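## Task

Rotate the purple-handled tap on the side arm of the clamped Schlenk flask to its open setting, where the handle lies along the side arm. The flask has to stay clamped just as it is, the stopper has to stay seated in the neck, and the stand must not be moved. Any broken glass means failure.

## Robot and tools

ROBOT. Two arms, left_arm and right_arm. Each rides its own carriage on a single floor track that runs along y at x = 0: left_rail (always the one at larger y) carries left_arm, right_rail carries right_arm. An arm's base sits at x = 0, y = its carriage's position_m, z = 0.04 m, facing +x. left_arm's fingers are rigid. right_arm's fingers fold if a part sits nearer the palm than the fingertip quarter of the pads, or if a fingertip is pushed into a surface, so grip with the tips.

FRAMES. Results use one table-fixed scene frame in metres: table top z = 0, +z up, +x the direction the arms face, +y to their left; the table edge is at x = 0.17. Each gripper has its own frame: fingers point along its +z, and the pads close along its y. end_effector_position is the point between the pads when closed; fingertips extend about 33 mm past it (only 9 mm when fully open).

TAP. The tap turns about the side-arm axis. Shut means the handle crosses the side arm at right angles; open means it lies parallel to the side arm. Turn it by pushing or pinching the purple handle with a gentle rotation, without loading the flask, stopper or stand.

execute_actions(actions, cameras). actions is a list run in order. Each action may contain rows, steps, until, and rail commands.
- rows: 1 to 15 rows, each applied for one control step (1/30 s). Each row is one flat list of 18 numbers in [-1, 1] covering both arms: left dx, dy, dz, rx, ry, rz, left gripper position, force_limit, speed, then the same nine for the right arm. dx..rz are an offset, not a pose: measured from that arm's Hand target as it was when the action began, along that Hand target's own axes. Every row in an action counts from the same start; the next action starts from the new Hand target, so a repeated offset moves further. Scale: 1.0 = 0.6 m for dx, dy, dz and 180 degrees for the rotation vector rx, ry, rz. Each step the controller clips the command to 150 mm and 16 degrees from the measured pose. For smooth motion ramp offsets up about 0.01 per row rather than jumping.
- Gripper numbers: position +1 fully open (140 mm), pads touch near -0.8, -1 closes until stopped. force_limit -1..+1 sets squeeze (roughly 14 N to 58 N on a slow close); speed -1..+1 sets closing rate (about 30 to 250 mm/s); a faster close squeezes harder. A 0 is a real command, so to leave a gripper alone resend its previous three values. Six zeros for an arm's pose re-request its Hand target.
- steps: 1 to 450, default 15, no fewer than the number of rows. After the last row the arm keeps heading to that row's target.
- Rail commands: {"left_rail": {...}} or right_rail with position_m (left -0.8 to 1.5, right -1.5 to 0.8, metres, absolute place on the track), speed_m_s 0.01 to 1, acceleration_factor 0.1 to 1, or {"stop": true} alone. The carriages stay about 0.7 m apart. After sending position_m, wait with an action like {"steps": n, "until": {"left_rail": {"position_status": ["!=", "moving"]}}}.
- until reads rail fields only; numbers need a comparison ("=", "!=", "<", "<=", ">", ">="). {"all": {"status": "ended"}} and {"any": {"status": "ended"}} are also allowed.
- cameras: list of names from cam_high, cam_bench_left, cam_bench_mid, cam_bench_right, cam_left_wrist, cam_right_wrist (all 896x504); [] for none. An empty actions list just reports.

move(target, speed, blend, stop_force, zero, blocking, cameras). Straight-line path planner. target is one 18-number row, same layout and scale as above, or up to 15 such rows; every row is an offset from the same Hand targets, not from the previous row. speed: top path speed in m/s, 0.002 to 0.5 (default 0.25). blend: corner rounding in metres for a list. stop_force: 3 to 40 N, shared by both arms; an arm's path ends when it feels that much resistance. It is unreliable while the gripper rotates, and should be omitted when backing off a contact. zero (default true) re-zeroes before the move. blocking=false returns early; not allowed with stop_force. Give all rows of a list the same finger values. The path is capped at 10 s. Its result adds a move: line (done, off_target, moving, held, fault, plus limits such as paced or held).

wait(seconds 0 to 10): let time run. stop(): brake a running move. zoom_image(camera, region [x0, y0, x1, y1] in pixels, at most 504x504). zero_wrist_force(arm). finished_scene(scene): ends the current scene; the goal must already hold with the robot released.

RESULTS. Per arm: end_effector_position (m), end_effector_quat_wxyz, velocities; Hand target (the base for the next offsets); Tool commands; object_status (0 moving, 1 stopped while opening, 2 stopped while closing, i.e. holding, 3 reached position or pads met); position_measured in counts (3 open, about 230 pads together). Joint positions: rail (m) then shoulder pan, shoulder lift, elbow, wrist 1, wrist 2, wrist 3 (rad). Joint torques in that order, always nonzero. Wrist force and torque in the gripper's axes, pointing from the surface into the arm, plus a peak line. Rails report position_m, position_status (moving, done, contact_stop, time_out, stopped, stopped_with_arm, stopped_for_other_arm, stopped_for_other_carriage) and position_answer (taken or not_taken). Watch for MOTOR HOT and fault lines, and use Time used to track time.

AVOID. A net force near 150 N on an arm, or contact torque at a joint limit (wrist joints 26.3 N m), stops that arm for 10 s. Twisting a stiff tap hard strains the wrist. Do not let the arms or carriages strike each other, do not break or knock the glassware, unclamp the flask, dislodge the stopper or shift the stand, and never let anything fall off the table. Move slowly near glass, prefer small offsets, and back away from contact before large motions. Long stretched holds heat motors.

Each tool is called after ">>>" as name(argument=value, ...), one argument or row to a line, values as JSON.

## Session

>>> execute_actions(
  actions=[],
)

>>> zoom_image(
  camera="cam_bench_mid",
  region=[250, 100, 650, 400],
)

>>> zoom_image(
  camera="cam_high",
  region=[300, 150, 600, 400],
)

Scene clock: 0.00 s.
left_arm: end_effector_position=(+0.3456, +0.6984, +0.5800) position_measured=3 object_status=3 end_effector_quat_wxyz=(+0.000, +1.000, +0.000, +0.000) | right_arm: end_effector_position=(+0.3456, -1.3351, +0.5800) position_measured=3 object_status=3 end_effector_quat_wxyz=(+0.000, +1.000, +0.000, +0.000)
Joint positions: left_arm=[0.671 -0.316 -1.725 0.971 -0.816 -1.571 2.826] | right_arm=[-1.362 -0.316 -1.725 0.971 -0.816 -1.571 2.826]
Joint velocities: within noise
Joint torques (N m): no reading
Wrist force (N): no reading
Wrist torque (N m): no reading
Wrist force, peak (N): no reading
Hand target: left_arm +0.3456, +0.6984, +0.5800; +0.000, +1.000, +0.000, +0.000 | right_arm +0.3456, -1.3351, +0.5800; +0.000, +1.000, +0.000, +0.000
Tool commands: left_gripper/position=+1.0 left_gripper/force_limit=+1.0 left_gripper/speed=+1.0 right_gripper/position=+1.0 right_gripper/force_limit=+1.0 right_gripper/speed=+1.0
left_rail: position_m=0.671 position_status=done
right_rail: position_m=-1.362 position_status=done
camera_calibration:
cam_left_wrist: T_world_to_cam=[[-0.0265538, -0.998538, -0.0470784, 0.750006], [-0.954746, 0.0113767, 0.297206, 0.165161], [-0.296236, 0.0528398, -0.953652, 0.761451], [0, 0, 0, 1]] pos_world=[0.403171, 0.706795, 0.712382]
cam_right_wrist: T_world_to_cam=[[-0.031272, -0.999466, 0.0094295, -1.31715], [-0.949091, 0.0326518, 0.313305, 0.202106], [-0.313446, 0.000848234, -0.949606, 0.80498], [0, 0, 0, 1]] pos_world=[0.402945, -1.32372, 0.713512]

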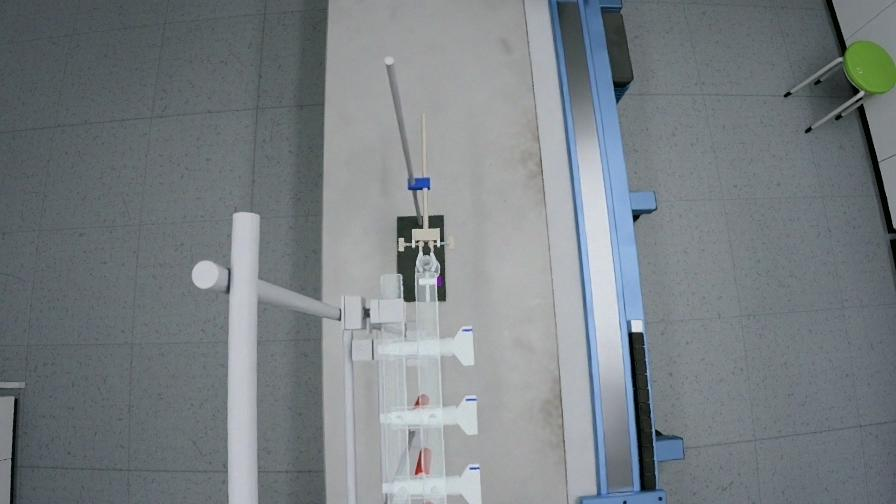

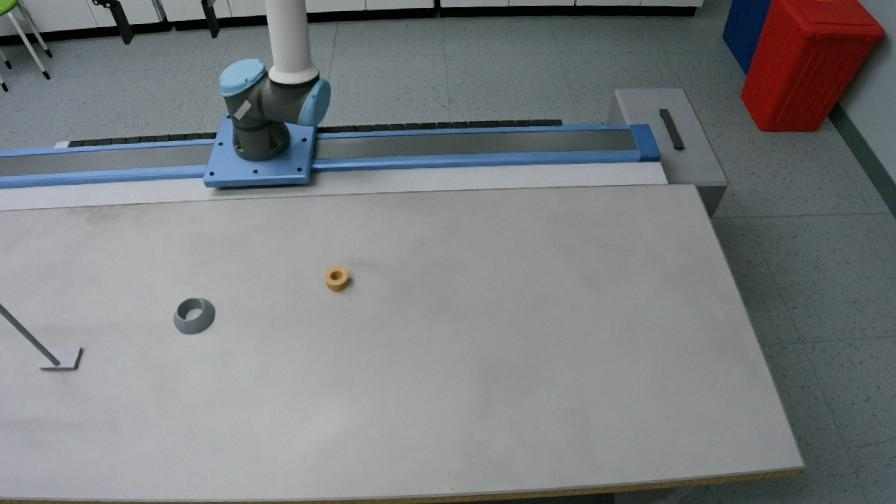

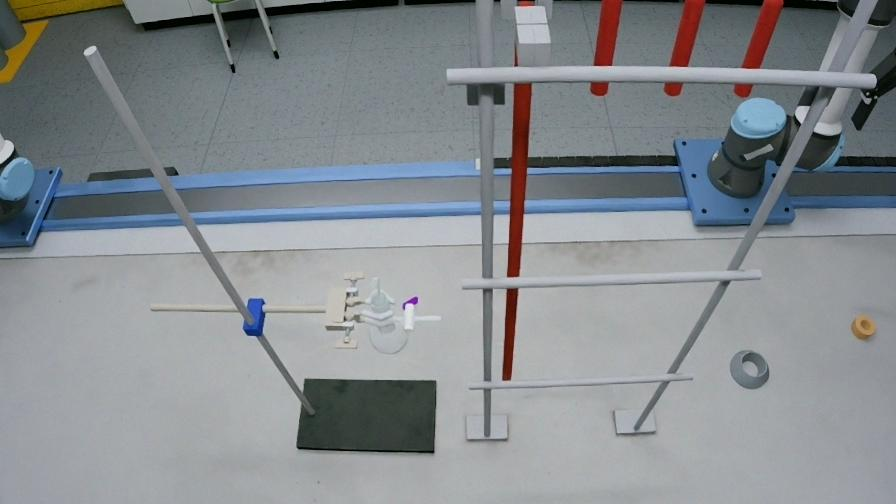

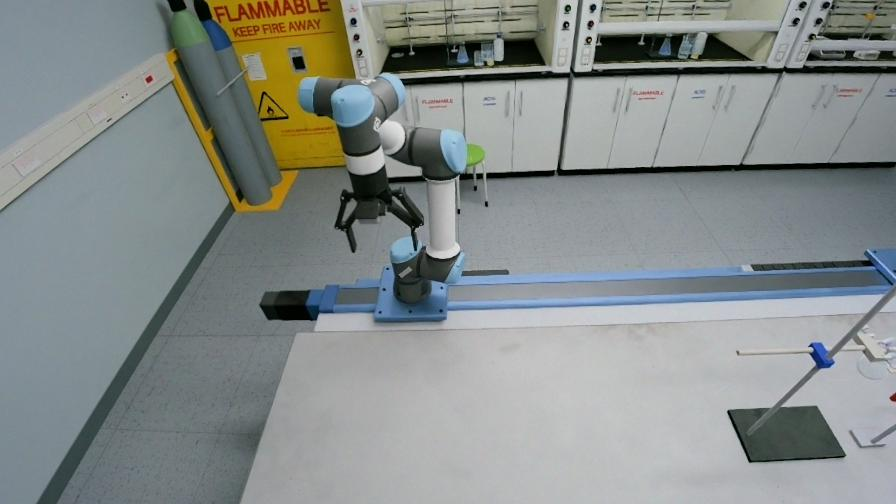

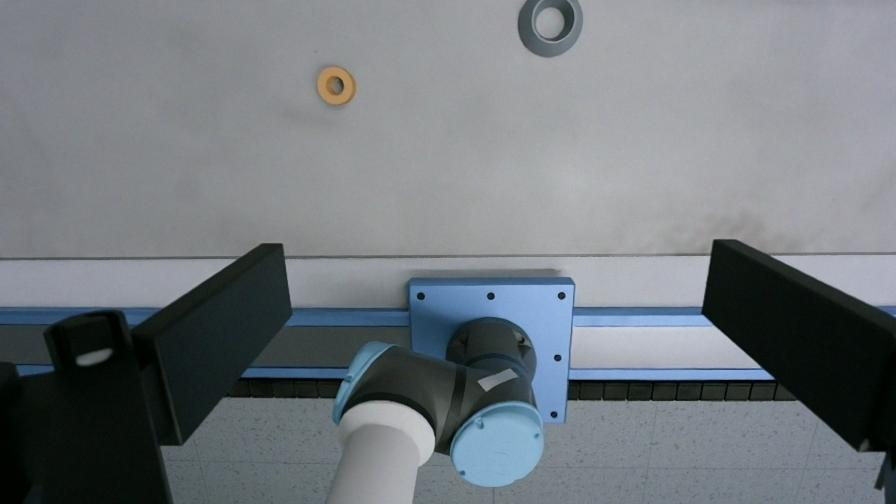

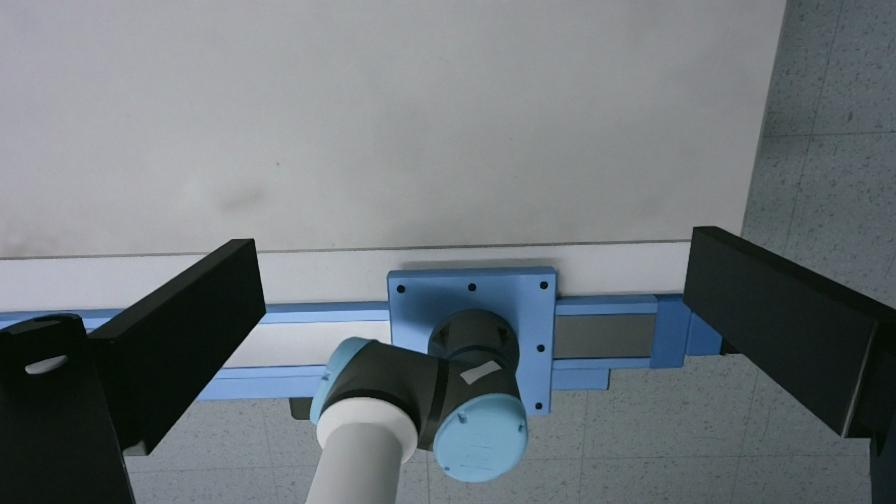

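Scaled by 1.260.

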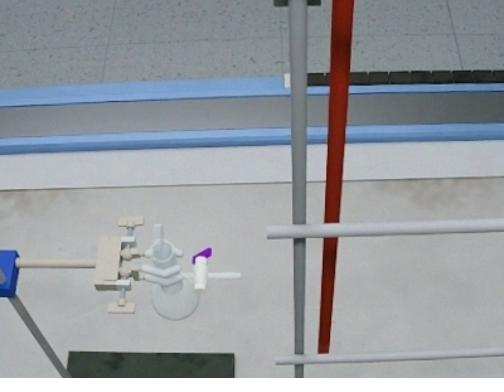

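Scaled by 1.680.

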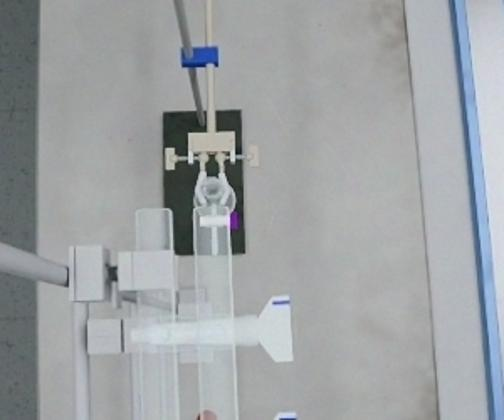

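>>> zoom_image(
  camera="cam_bench_mid",
  region=[360, 260, 460, 340],
)

>>> zoom_image(
  camera="cam_high",
  region=[390, 220, 490, 310],
)

>>> zoom_image(
  camera="cam_bench_right",
  region=[796, 290, 896, 410],
)

Scaled by 5.040.

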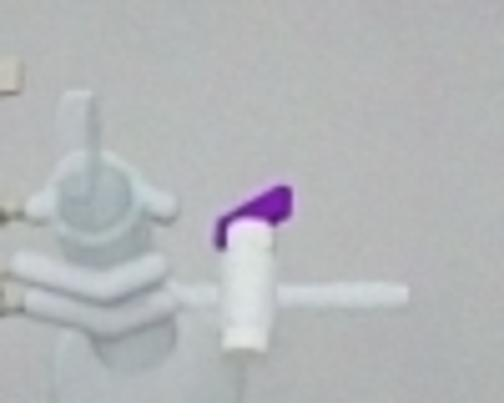

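Scaled by 5.040.

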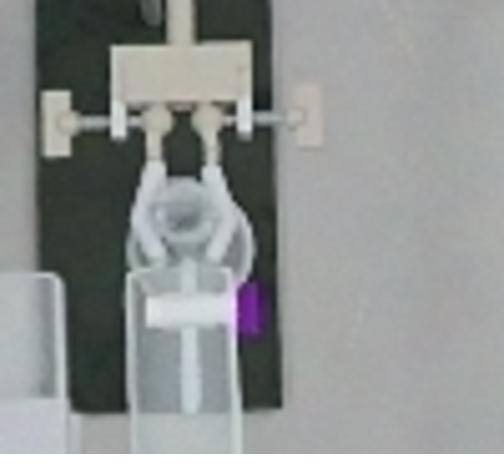

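Scaled by 4.200.

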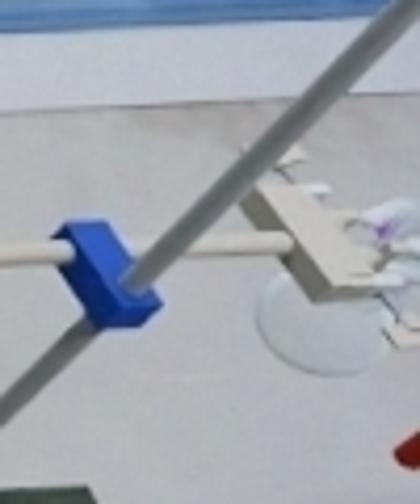

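>>> execute_actions(
  actions=[
    {"right_rail":{"position_m":-0.487},"steps":1},
  ],
  cameras=[],
)

>>> move(
  target=[0,0,0,0,0,0,1,1,1, 0.14067,-0.5835,0.365,-0.19542,0.47179,-0.19542,-0.26,-1,0],
  speed=0.4,
  cameras=["cam_high","cam_bench_mid","cam_right_wrist"],
)

>>> zoom_image(
  camera="cam_bench_mid",
  region=[360, 220, 460, 340],
)

>>> zoom_image(
  camera="cam_high",
  region=[400, 220, 500, 310],
)

>>> zoom_image(
  camera="cam_right_wrist",
  region=[300, 150, 640, 400],
)

Scene clock: 15.13 s.
left_arm: end_effector_position=(+0.3456, +0.6984, +0.5800) position_measured=3 object_status=3 end_effector_quat_wxyz=(+0.000, +1.000, +0.000, +0.000) | right_arm: end_effector_position=(+0.3456, -0.4598, +0.5800) position_measured=3 object_status=3 end_effector_quat_wxyz=(+0.000, +1.000, +0.000, +0.000)
Joint positions: left_arm=[0.671 -0.316 -1.725 0.971 -0.816 -1.571 2.826] | right_arm=[-0.487 -0.316 -1.725 0.971 -0.816 -1.571 2.826]
Joint velocities: within noise
Joint torques (N m): left_arm=[-0.5 -13.33 -17.82 -3.9 0.14 0.23] | right_arm=[0.82 -12.27 -17.46 -3.46 0.07 0.16]
Wrist force (N): left_arm=[0.3 0.2 0.1] | right_arm=[-0.2 -0.1 -0.1]
Wrist torque (N m): left_arm=[0.05 -0.06 0.00] | right_arm=[-0.03 0.04 0.00]
Wrist force, peak (N): left_arm=[0.3 0.0 0.5] | right_arm=[0.1 2.9 -0.2]
Hand target: left_arm +0.3456, +0.6984, +0.5800; +0.000, +1.000, +0.000, +0.000 | right_arm +0.3456, -0.4598, +0.5800; +0.000, +1.000, +0.000, +0.000
Tool commands: left_gripper/position=+1.0 left_gripper/force_limit=+1.0 left_gripper/speed=+1.0 right_gripper/position=+1.0 right_gripper/force_limit=+1.0 right_gripper/speed=+1.0
left_rail: position_m=0.671 position_status=done
right_rail: position_m=-0.487 position_status=done
No camera images: "cameras" was empty.

Scene clock: 18.43 s.
left_arm: end_effector_position=(+0.3456, +0.6984, +0.5800) position_measured=3 object_status=3 end_effector_quat_wxyz=(+0.000, +1.000, +0.000, +0.000) | right_arm: end_effector_position=(+0.4300, -0.1096, +0.3610) position_measured=162 object_status=3 end_effector_quat_wxyz=(+0.271, +0.653, +0.271, +0.653)
Joint positions: left_arm=[0.671 -0.316 -1.725 0.971 -0.816 -1.571 2.826] | right_arm=[-0.487 0.922 -1.172 2.185 -4.155 -2.493 2.356]
Joint velocities: within noise
Joint torques (N m): left_arm=[-0.25 -13.91 -16.21 -4.4 0.09 0.2] | right_arm=[-8.96 -22.55 -20.69 -2.72 1.59 -1.94]
Wrist force (N): left_arm=[0.2 0.0 0.4] | right_arm=[1.9 -0.6 1.2]
Wrist torque (N m): left_arm=[0.00 -0.05 0.00] | right_arm=[0.09 -0.47 0.00]
Wrist force, peak (N): left_arm=[0.5 0.0 0.3] | right_arm=[1.8 -2.0 0.9]
Hand target: left_arm +0.3456, +0.6984, +0.5800; +0.000, +1.000, +0.000, +0.000 | right_arm +0.4300, -0.1096, +0.3610; +0.271, +0.653, +0.271, +0.653
Off the commanded pose: left_arm 0.000 m, 0 deg | right_arm 0.000 m, 0 deg.
left_rail: position_m=0.671 position_status=done
right_rail: position_m=-0.487 position_status=done
move: done
camera_calibration:
cam_right_wrist: T_world_to_cam=[[-0.00935582, -0.728864, 0.684594, -0.311133], [-0.31344, -0.647984, -0.69417, 0.326564], [0.949562, -0.221074, -0.222393, -0.207523], [0, 0, 0, 1]] pos_world=[0.296503, -0.0610428, 0.393539]
Images, in order (width x height): cam_high 896x504, cam_bench_mid 896x504, cam_right_wrist 896x504.

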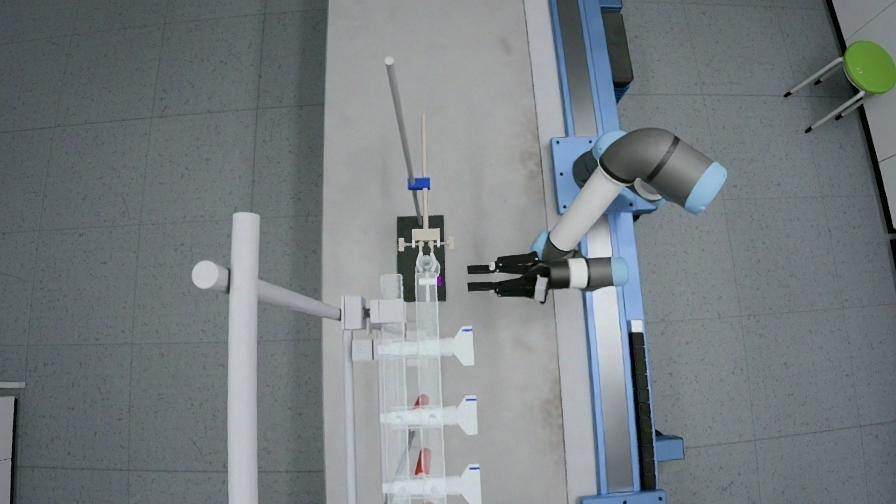

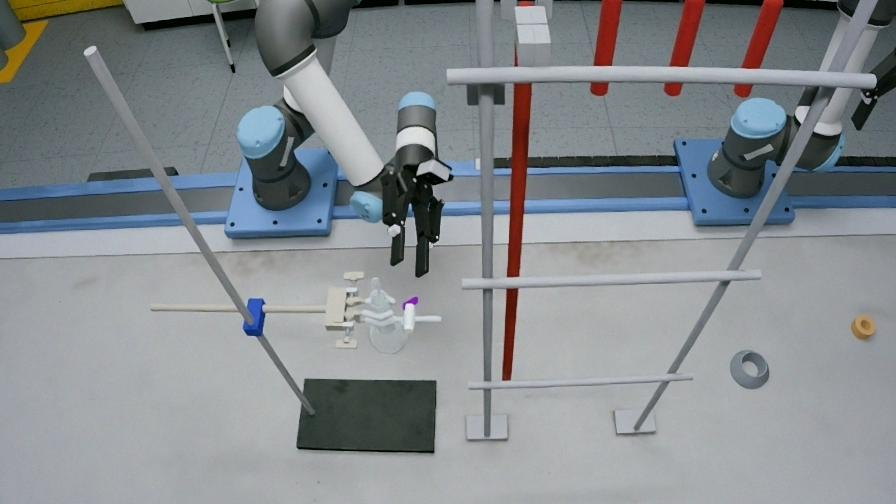

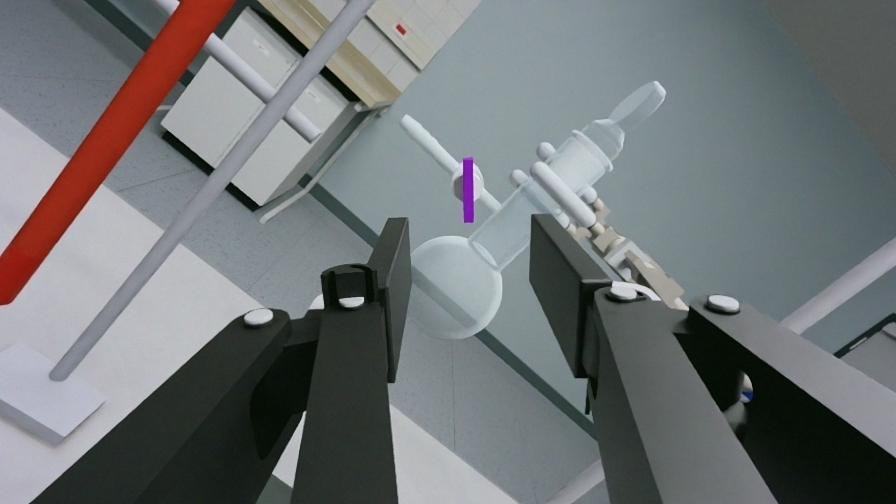

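Scaled by 4.200.

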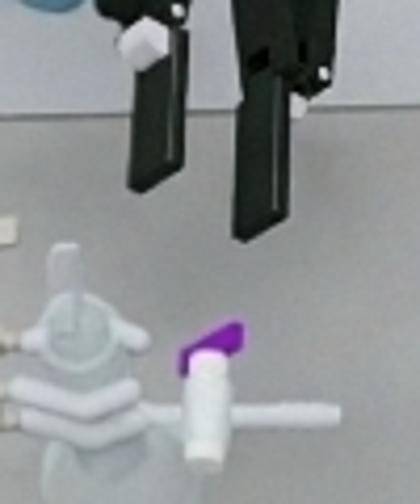

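Scaled by 5.040.

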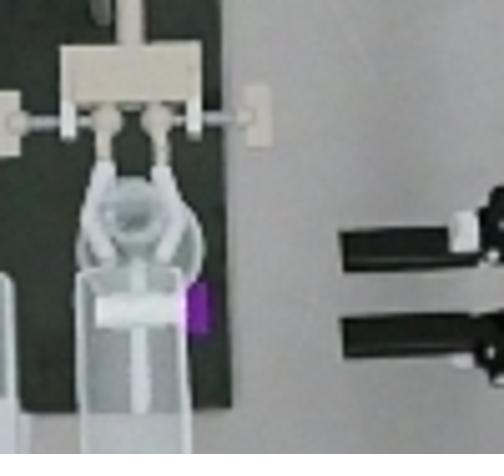

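Scaled by 1.482.

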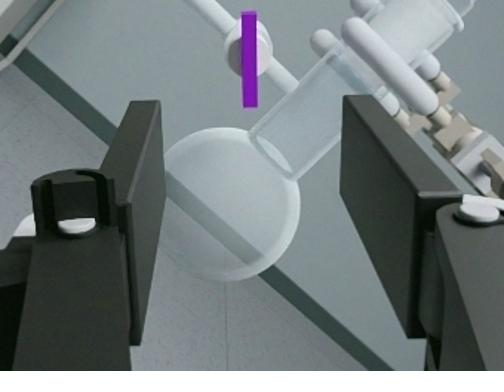

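>>> move(
  target=[0,0,0,0,0,0,1,1,1, 0.01333,0.0025,0.08583,0,0,0,-0.515,-1,0],
  speed=0.12,
  cameras=["cam_high","cam_bench_mid","cam_right_wrist"],
)

>>> zoom_image(
  camera="cam_bench_mid",
  region=[370, 260, 450, 340],
)

>>> zoom_image(
  camera="cam_high",
  region=[410, 240, 490, 310],
)

>>> zoom_image(
  camera="cam_right_wrist",
  region=[380, 140, 560, 340],
)

Scene clock: 26.07 s.
left_arm: end_effector_position=(+0.3456, +0.6984, +0.5800) position_measured=3 object_status=3 end_effector_quat_wxyz=(+0.000, +1.000, +0.000, +0.000) | right_arm: end_effector_position=(+0.4814, -0.1051, +0.3677) position_measured=194 object_status=3 end_effector_quat_wxyz=(+0.271, +0.653, +0.271, +0.653)
Joint positions: left_arm=[0.671 -0.316 -1.725 0.971 -0.816 -1.571 2.826] | right_arm=[-0.487 0.827 -1.151 2.117 -4.107 -2.398 2.356]
Joint velocities: within noise
Joint torques (N m): left_arm=[0.28 -13.51 -13.99 -4.74 0.1 0.19] | right_arm=[-7.5 -25.51 -21.97 -0.31 1.62 2.02]
Wrist force (N): left_arm=[0.4 0.0 0.1] | right_arm=[1.8 -0.7 1.0]
Wrist torque (N m): left_arm=[0.01 -0.08 0.00] | right_arm=[0.07 -0.43 0.00]
Wrist force, peak (N): left_arm=[0.4 0.1 0.5] | right_arm=[2.0 -0.1 1.7]
Hand target: left_arm +0.3456, +0.6984, +0.5800; +0.000, +1.000, +0.000, +0.000 | right_arm +0.4815, -0.1050, +0.3677; +0.271, +0.653, +0.271, +0.653
Off the commanded pose: left_arm 0.000 m, 0 deg | right_arm 0.000 m, 0 deg.
left_rail: position_m=0.671 position_status=done
right_rail: position_m=-0.487 position_status=done
move: done
camera_calibration:
cam_right_wrist: T_world_to_cam=[[-0.00942224, -0.728804, 0.684657, -0.311882], [-0.313315, -0.648058, -0.694157, 0.350206], [0.949602, -0.221054, -0.222239, -0.253873], [0, 0, 0, 1]] pos_world=[0.347865, -0.0564673, 0.40021]
Images, in order (width x height): cam_high 896x504, cam_bench_mid 896x504, cam_right_wrist 896x504.

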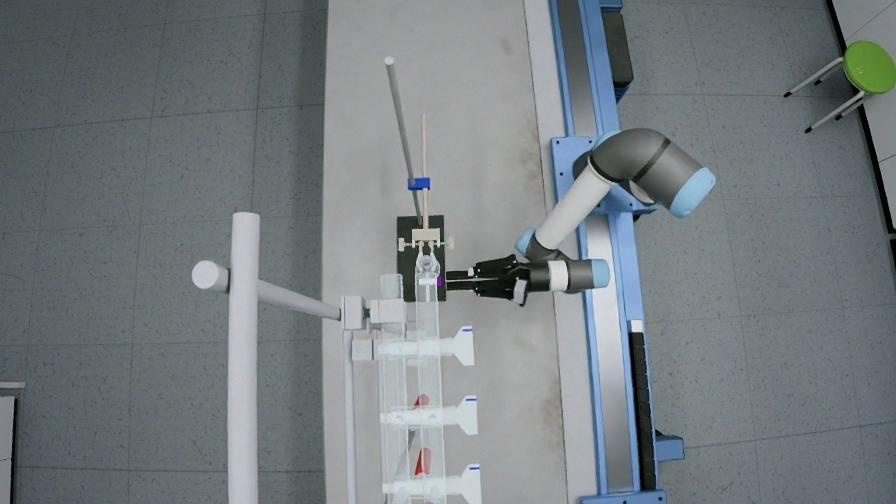

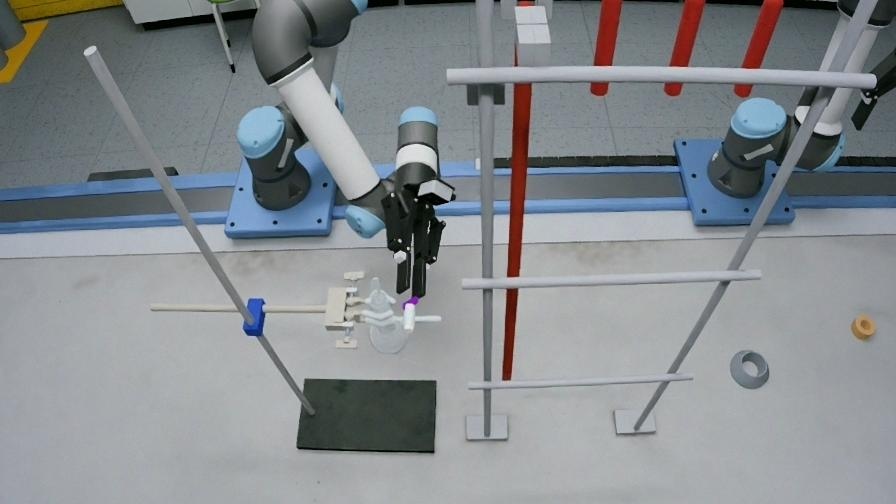

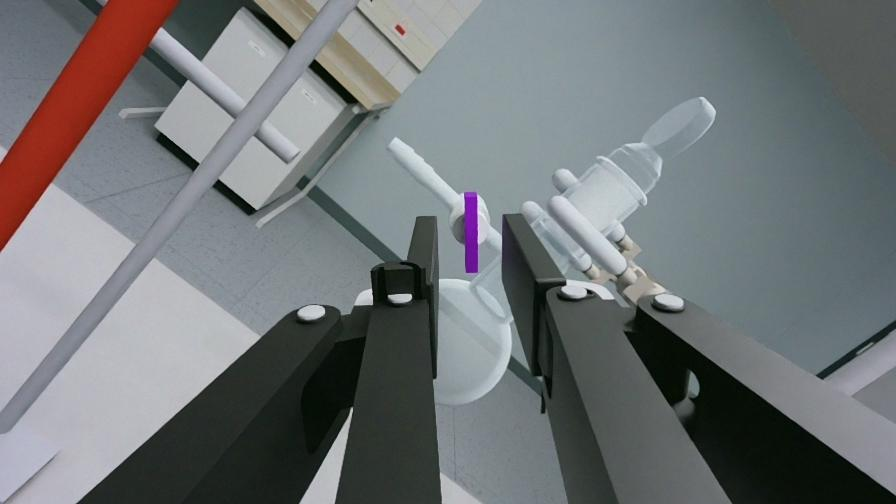

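Scaled by 6.300.

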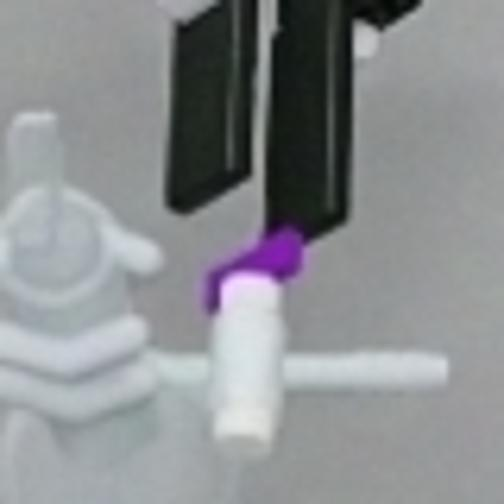

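Scaled by 6.300.

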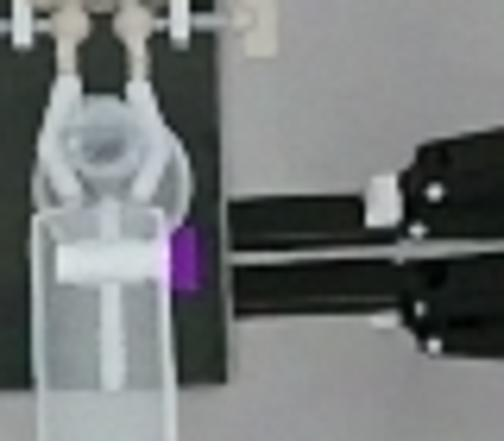

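Scaled by 2.520.

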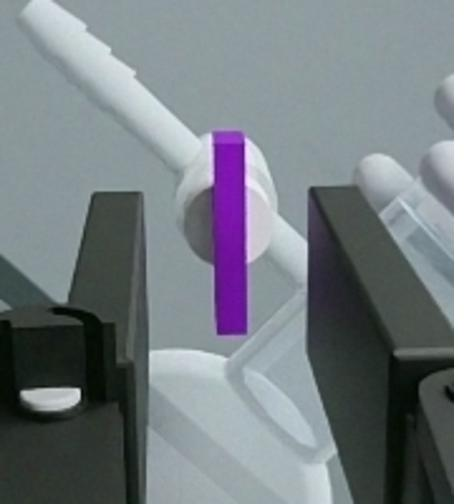

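>>> move(
  target=[0,0,0,0,0,0,1,1,1, 0.0025,0.00233,0.0335,0,0,0,-0.515,-1,0],
  speed=0.06,
  stop_force=6,
  cameras=["cam_high","cam_bench_mid","cam_right_wrist"],
)

>>> zoom_image(
  camera="cam_bench_mid",
  region=[370, 260, 450, 340],
)

>>> zoom_image(
  camera="cam_high",
  region=[410, 240, 490, 310],
)

>>> zoom_image(
  camera="cam_right_wrist",
  region=[380, 140, 560, 340],
)

Scene clock: 30.77 s.
left_arm: end_effector_position=(+0.3456, +0.6984, +0.5800) position_measured=3 object_status=3 end_effector_quat_wxyz=(+0.000, +1.000, +0.000, +0.000) | right_arm: end_effector_position=(+0.5016, -0.1050, +0.3698) position_measured=194 object_status=3 end_effector_quat_wxyz=(+0.271, +0.653, +0.271, +0.653)
Joint positions: left_arm=[0.671 -0.316 -1.725 0.971 -0.816 -1.571 2.826] | right_arm=[-0.487 0.791 -1.141 2.09 -4.091 -2.361 2.356]
Joint velocities: within noise
Joint torques (N m): left_arm=[0.68 -13.53 -12.35 -4.77 0.19 0.2] | right_arm=[-7.07 -26.44 -21.07 -0.63 1.54 1.22]
Wrist force (N): left_arm=[0.3 -0.1 0.3] | right_arm=[1.8 -0.4 0.7]
Wrist torque (N m): left_arm=[-0.02 -0.06 0.00] | right_arm=[0.13 -0.43 0.00]
Wrist force, peak (N): left_arm=[0.5 0.0 0.4] | right_arm=[2.0 -0.7 1.5]
Hand target: left_arm +0.3456, +0.6984, +0.5800; +0.000, +1.000, +0.000, +0.000 | right_arm +0.5016, -0.1050, +0.3698; +0.271, +0.653, +0.271, +0.653
Off the commanded pose: left_arm 0.000 m, 0 deg | right_arm 0.000 m, 0 deg.
left_rail: position_m=0.671 position_status=done
right_rail: position_m=-0.487 position_status=done
move: done
camera_calibration:
cam_right_wrist: T_world_to_cam=[[-0.00942091, -0.728851, 0.684607, -0.313041], [-0.313321, -0.64801, -0.6942, 0.358049], [0.9496, -0.221042, -0.22226, -0.272605], [0, 0, 0, 1]] pos_world=[0.368101, -0.0563982, 0.402279]
Images, in order (width x height): cam_high 896x504, cam_bench_mid 896x504, cam_right_wrist 896x504.

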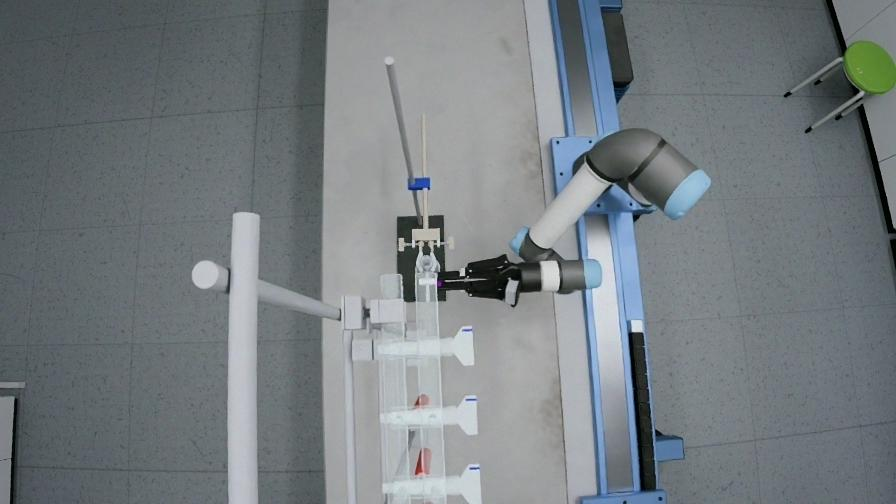

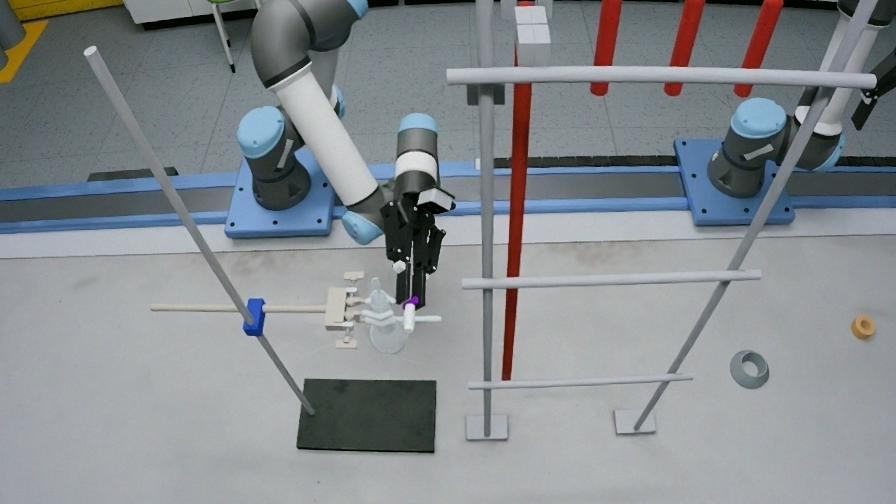

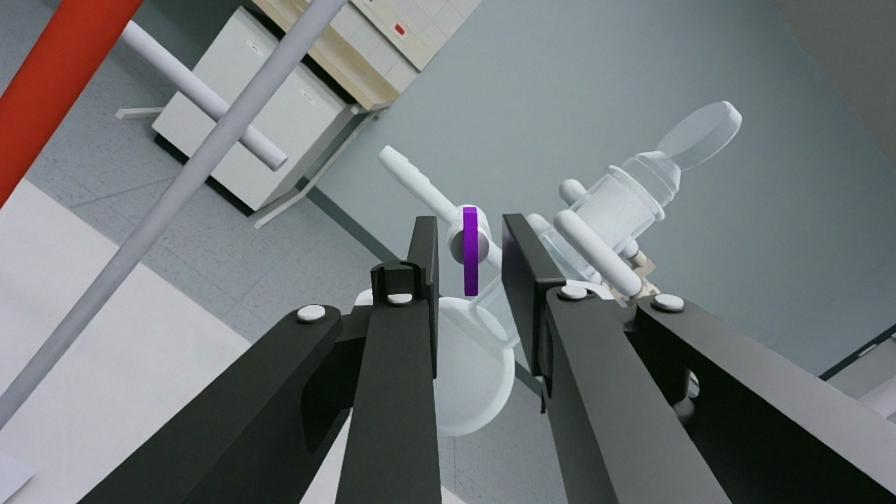

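Scaled by 6.300.

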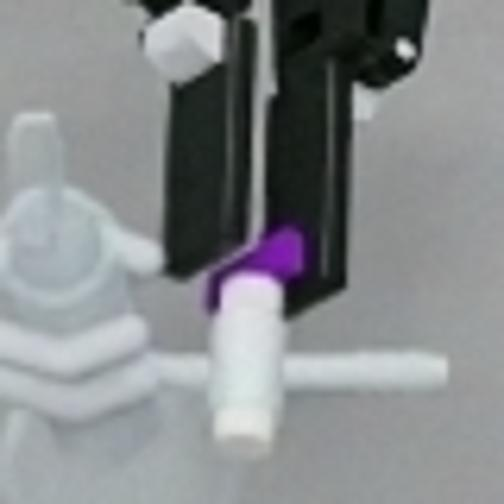

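Scaled by 6.300.

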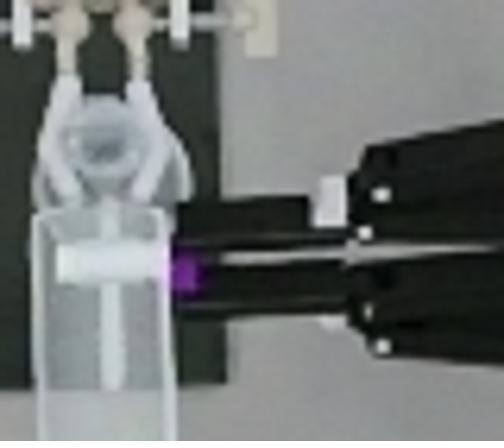

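Scaled by 2.520.

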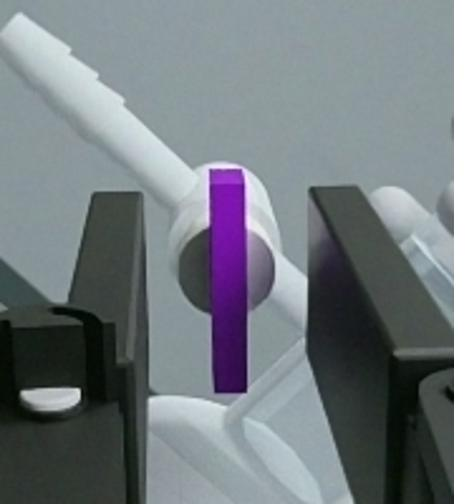

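>>> zero_wrist_force(
  arm="right_arm",
)

>>> execute_actions(
  actions=[
    {"rows":[[0,0,0,0,0,0,1,1,1, 0,0,0,0,0,0,-1,-1,-1]],"steps":36},
  ],
  cameras=["cam_high","cam_bench_mid","cam_right_wrist"],
)

>>> zoom_image(
  camera="cam_right_wrist",
  region=[380, 140, 560, 340],
)

Wrist force sensor zeroed.

Scene clock: 33.53 s.
left_arm: end_effector_position=(+0.3456, +0.6984, +0.5800) position_measured=3 object_status=3 end_effector_quat_wxyz=(+0.000, +1.000, +0.000, +0.000) | right_arm: end_effector_position=(+0.5016, -0.1050, +0.3698) position_measured=223 object_status=2 end_effector_quat_wxyz=(+0.271, +0.653, +0.271, +0.653)
Joint positions: left_arm=[0.671 -0.316 -1.725 0.971 -0.816 -1.571 2.826] | right_arm=[-0.487 0.791 -1.141 2.09 -4.091 -2.361 2.356]
Joint velocities: within noise
Joint torques (N m): left_arm=[-0.04 -14.17 -12.81 -4.72 0.19 0.17] | right_arm=[-6.12 -26.35 -16.77 -0.79 1.21 1.31]
Wrist force (N, zeroed by zero_wrist_force on right_arm): left_arm=[0.3 0.0 0.0] | right_arm=[-0.1 0.6 0.0]
Wrist torque (N m, zeroed by zero_wrist_force on right_arm): left_arm=[0.00 -0.06 0.00] | right_arm=[-0.08 0.03 0.00]
Wrist force, peak (N, zeroed by zero_wrist_force on right_arm): left_arm=[0.5 -0.2 0.3] | right_arm=[0.3 0.7 -0.5]
Hand target: left_arm +0.3456, +0.6984, +0.5800; +0.000, +1.000, +0.000, +0.000 | right_arm +0.5016, -0.1050, +0.3698; +0.271, +0.653, +0.271, +0.653
Off the commanded pose: left_arm 0.000 m, 0 deg | right_arm 0.000 m, 0 deg.
left_rail: position_m=0.671 position_status=done
right_rail: position_m=-0.487 position_status=done
camera_calibration:
cam_right_wrist: T_world_to_cam=[[-0.00942177, -0.728851, 0.684608, -0.313042], [-0.313322, -0.64801, -0.694199, 0.35805], [0.9496, -0.221043, -0.22226, -0.272607], [0, 0, 0, 1]] pos_world=[0.368103, -0.0563992, 0.402279]
Images, in order (width x height): cam_high 896x504, cam_bench_mid 896x504, cam_right_wrist 896x504.

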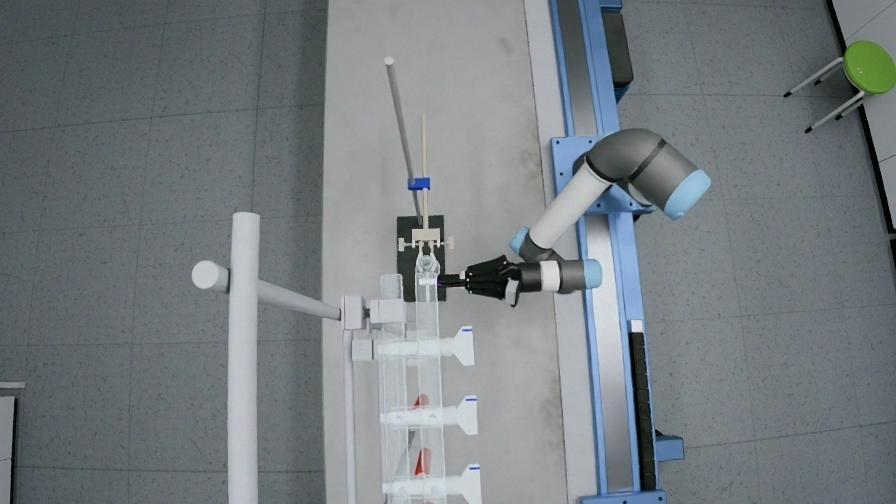

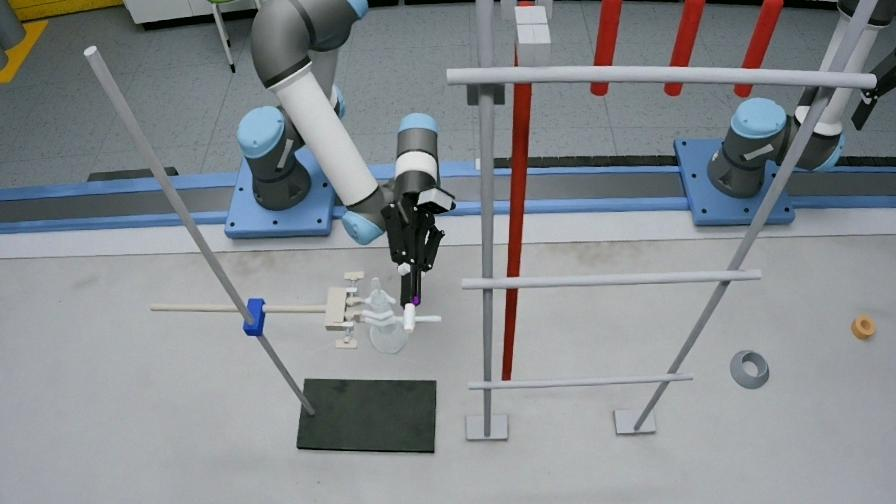

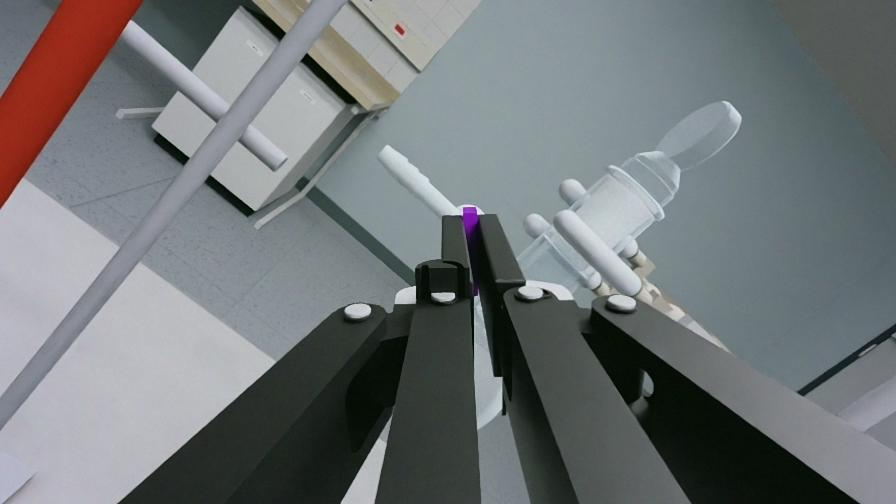

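Scaled by 2.520.

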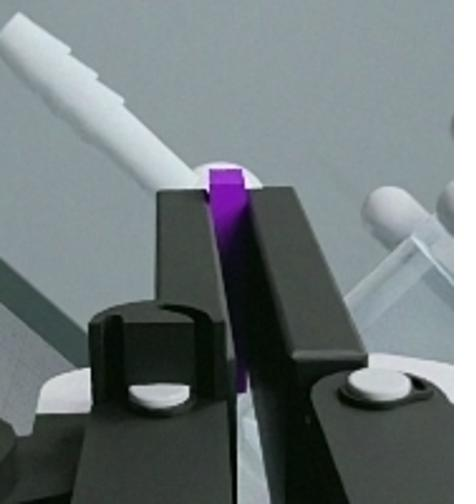

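>>> move(
  target=[0,0,0,0,0,0,1,1,1, 0,0,0,0,0,-0.25,-1,-1,-1],
  speed=0.2,
  cameras=["cam_high","cam_bench_mid","cam_right_wrist"],
)

>>> zoom_image(
  camera="cam_right_wrist",
  region=[340, 100, 600, 340],
)

>>> zoom_image(
  camera="cam_bench_mid",
  region=[370, 260, 450, 340],
)

Scene clock: 36.60 s.
left_arm: end_effector_position=(+0.3456, +0.6984, +0.5800) position_measured=3 object_status=3 end_effector_quat_wxyz=(+0.000, +1.000, +0.000, +0.000) | right_arm: end_effector_position=(+0.5016, -0.1050, +0.3698) position_measured=223 object_status=2 end_effector_quat_wxyz=(+0.500, +0.500, +0.500, +0.500)
Joint positions: left_arm=[0.671 -0.316 -1.725 0.971 -0.816 -1.571 2.826] | right_arm=[-0.487 0.791 -1.141 2.09 -4.09 -2.361 1.571]
Joint velocities: within noise
Joint torques (N m): left_arm=[0.77 -13.97 -12.56 -4.72 0.2 0.09] | right_arm=[1.44 -26.61 -22.36 -3.08 1.4 -2.02]
Wrist force (N, zeroed by zero_wrist_force on right_arm): left_arm=[-0.1 0.0 0.1] | right_arm=[-1.8 -0.5 -0.1]
Wrist torque (N m, zeroed by zero_wrist_force on right_arm): left_arm=[0.00 0.01 0.00] | right_arm=[0.15 0.33 0.21]
Wrist force, peak (N, zeroed by zero_wrist_force on right_arm): left_arm=[0.3 0.0 0.5] | right_arm=[-1.8 -1.3 0.1]
Hand target: left_arm +0.3456, +0.6984, +0.5800; +0.000, +1.000, +0.000, +0.000 | right_arm +0.5016, -0.1050, +0.3698; +0.500, +0.500, +0.500, +0.500
Off the commanded pose: left_arm 0.000 m, 0 deg | right_arm 0.000 m, 0 deg.
left_rail: position_m=0.671 position_status=done
right_rail: position_m=-0.487 position_status=done
move: done
camera_calibration:
cam_right_wrist: T_world_to_cam=[[-0.00938635, -0.0314873, 0.99946, -0.356271], [-0.313303, -0.949085, -0.0328426, 0.0818818], [0.949607, -0.313442, -0.000956635, -0.364125], [0, 0, 0, 1]] pos_world=[0.368086, -0.0476375, 0.35842]
Images, in order (width x height): cam_high 896x504, cam_bench_mid 896x504, cam_right_wrist 896x504.

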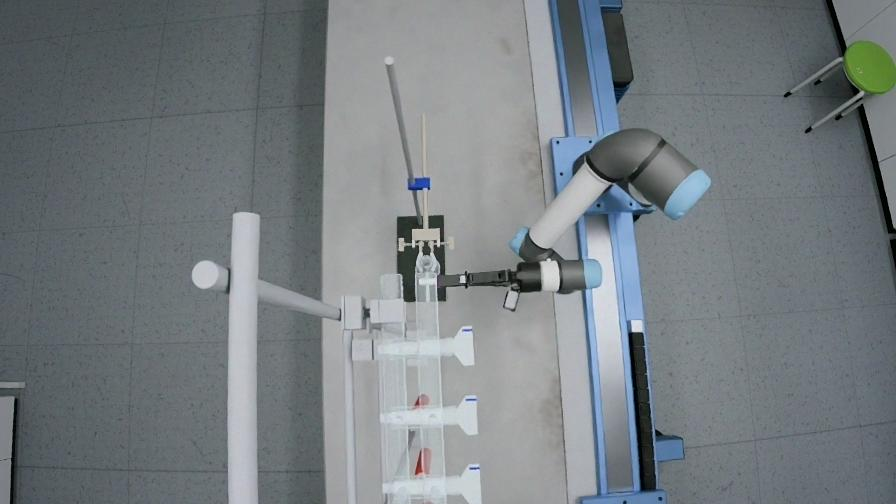

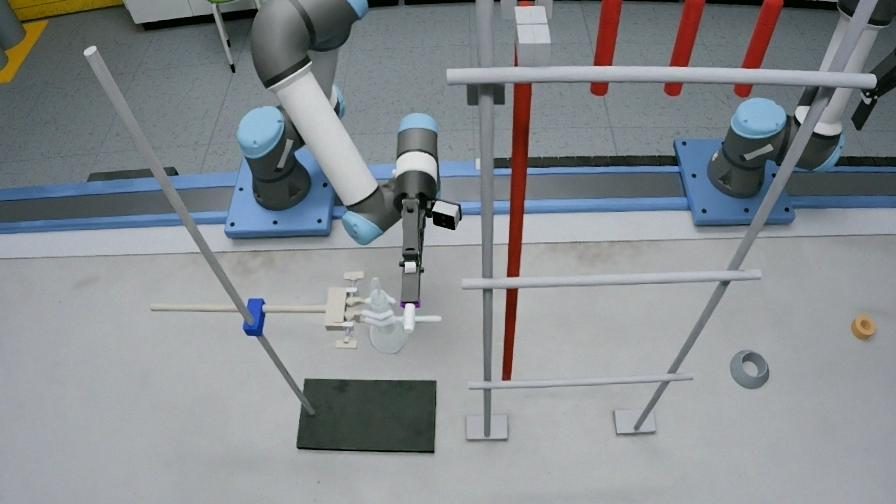

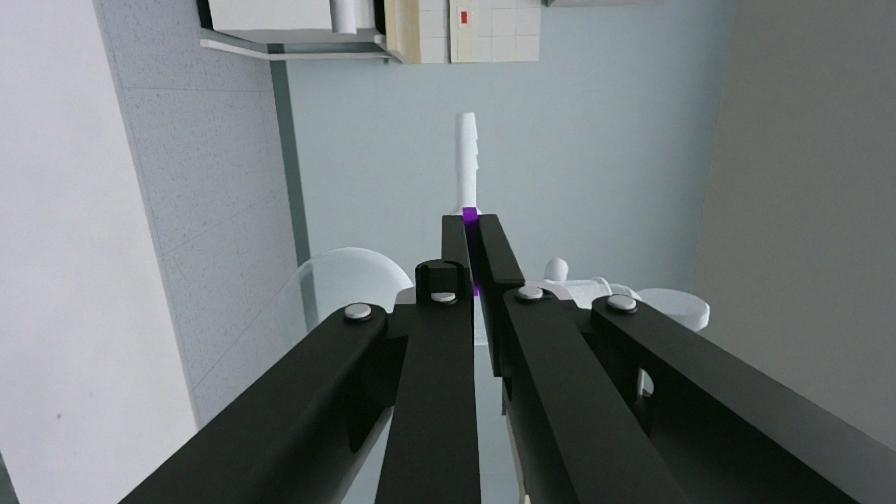

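Scaled by 1.938.

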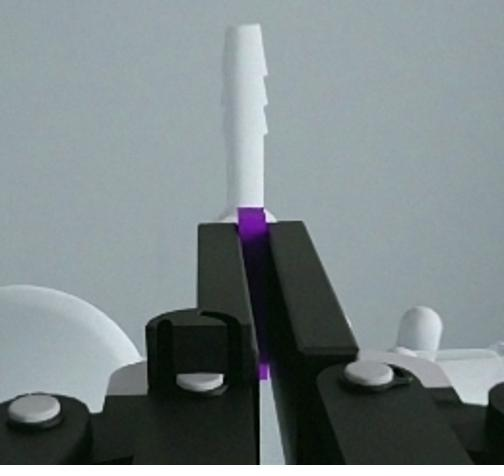

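Scaled by 6.300.

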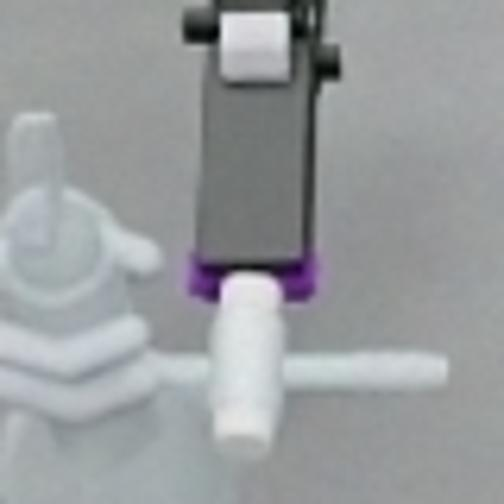

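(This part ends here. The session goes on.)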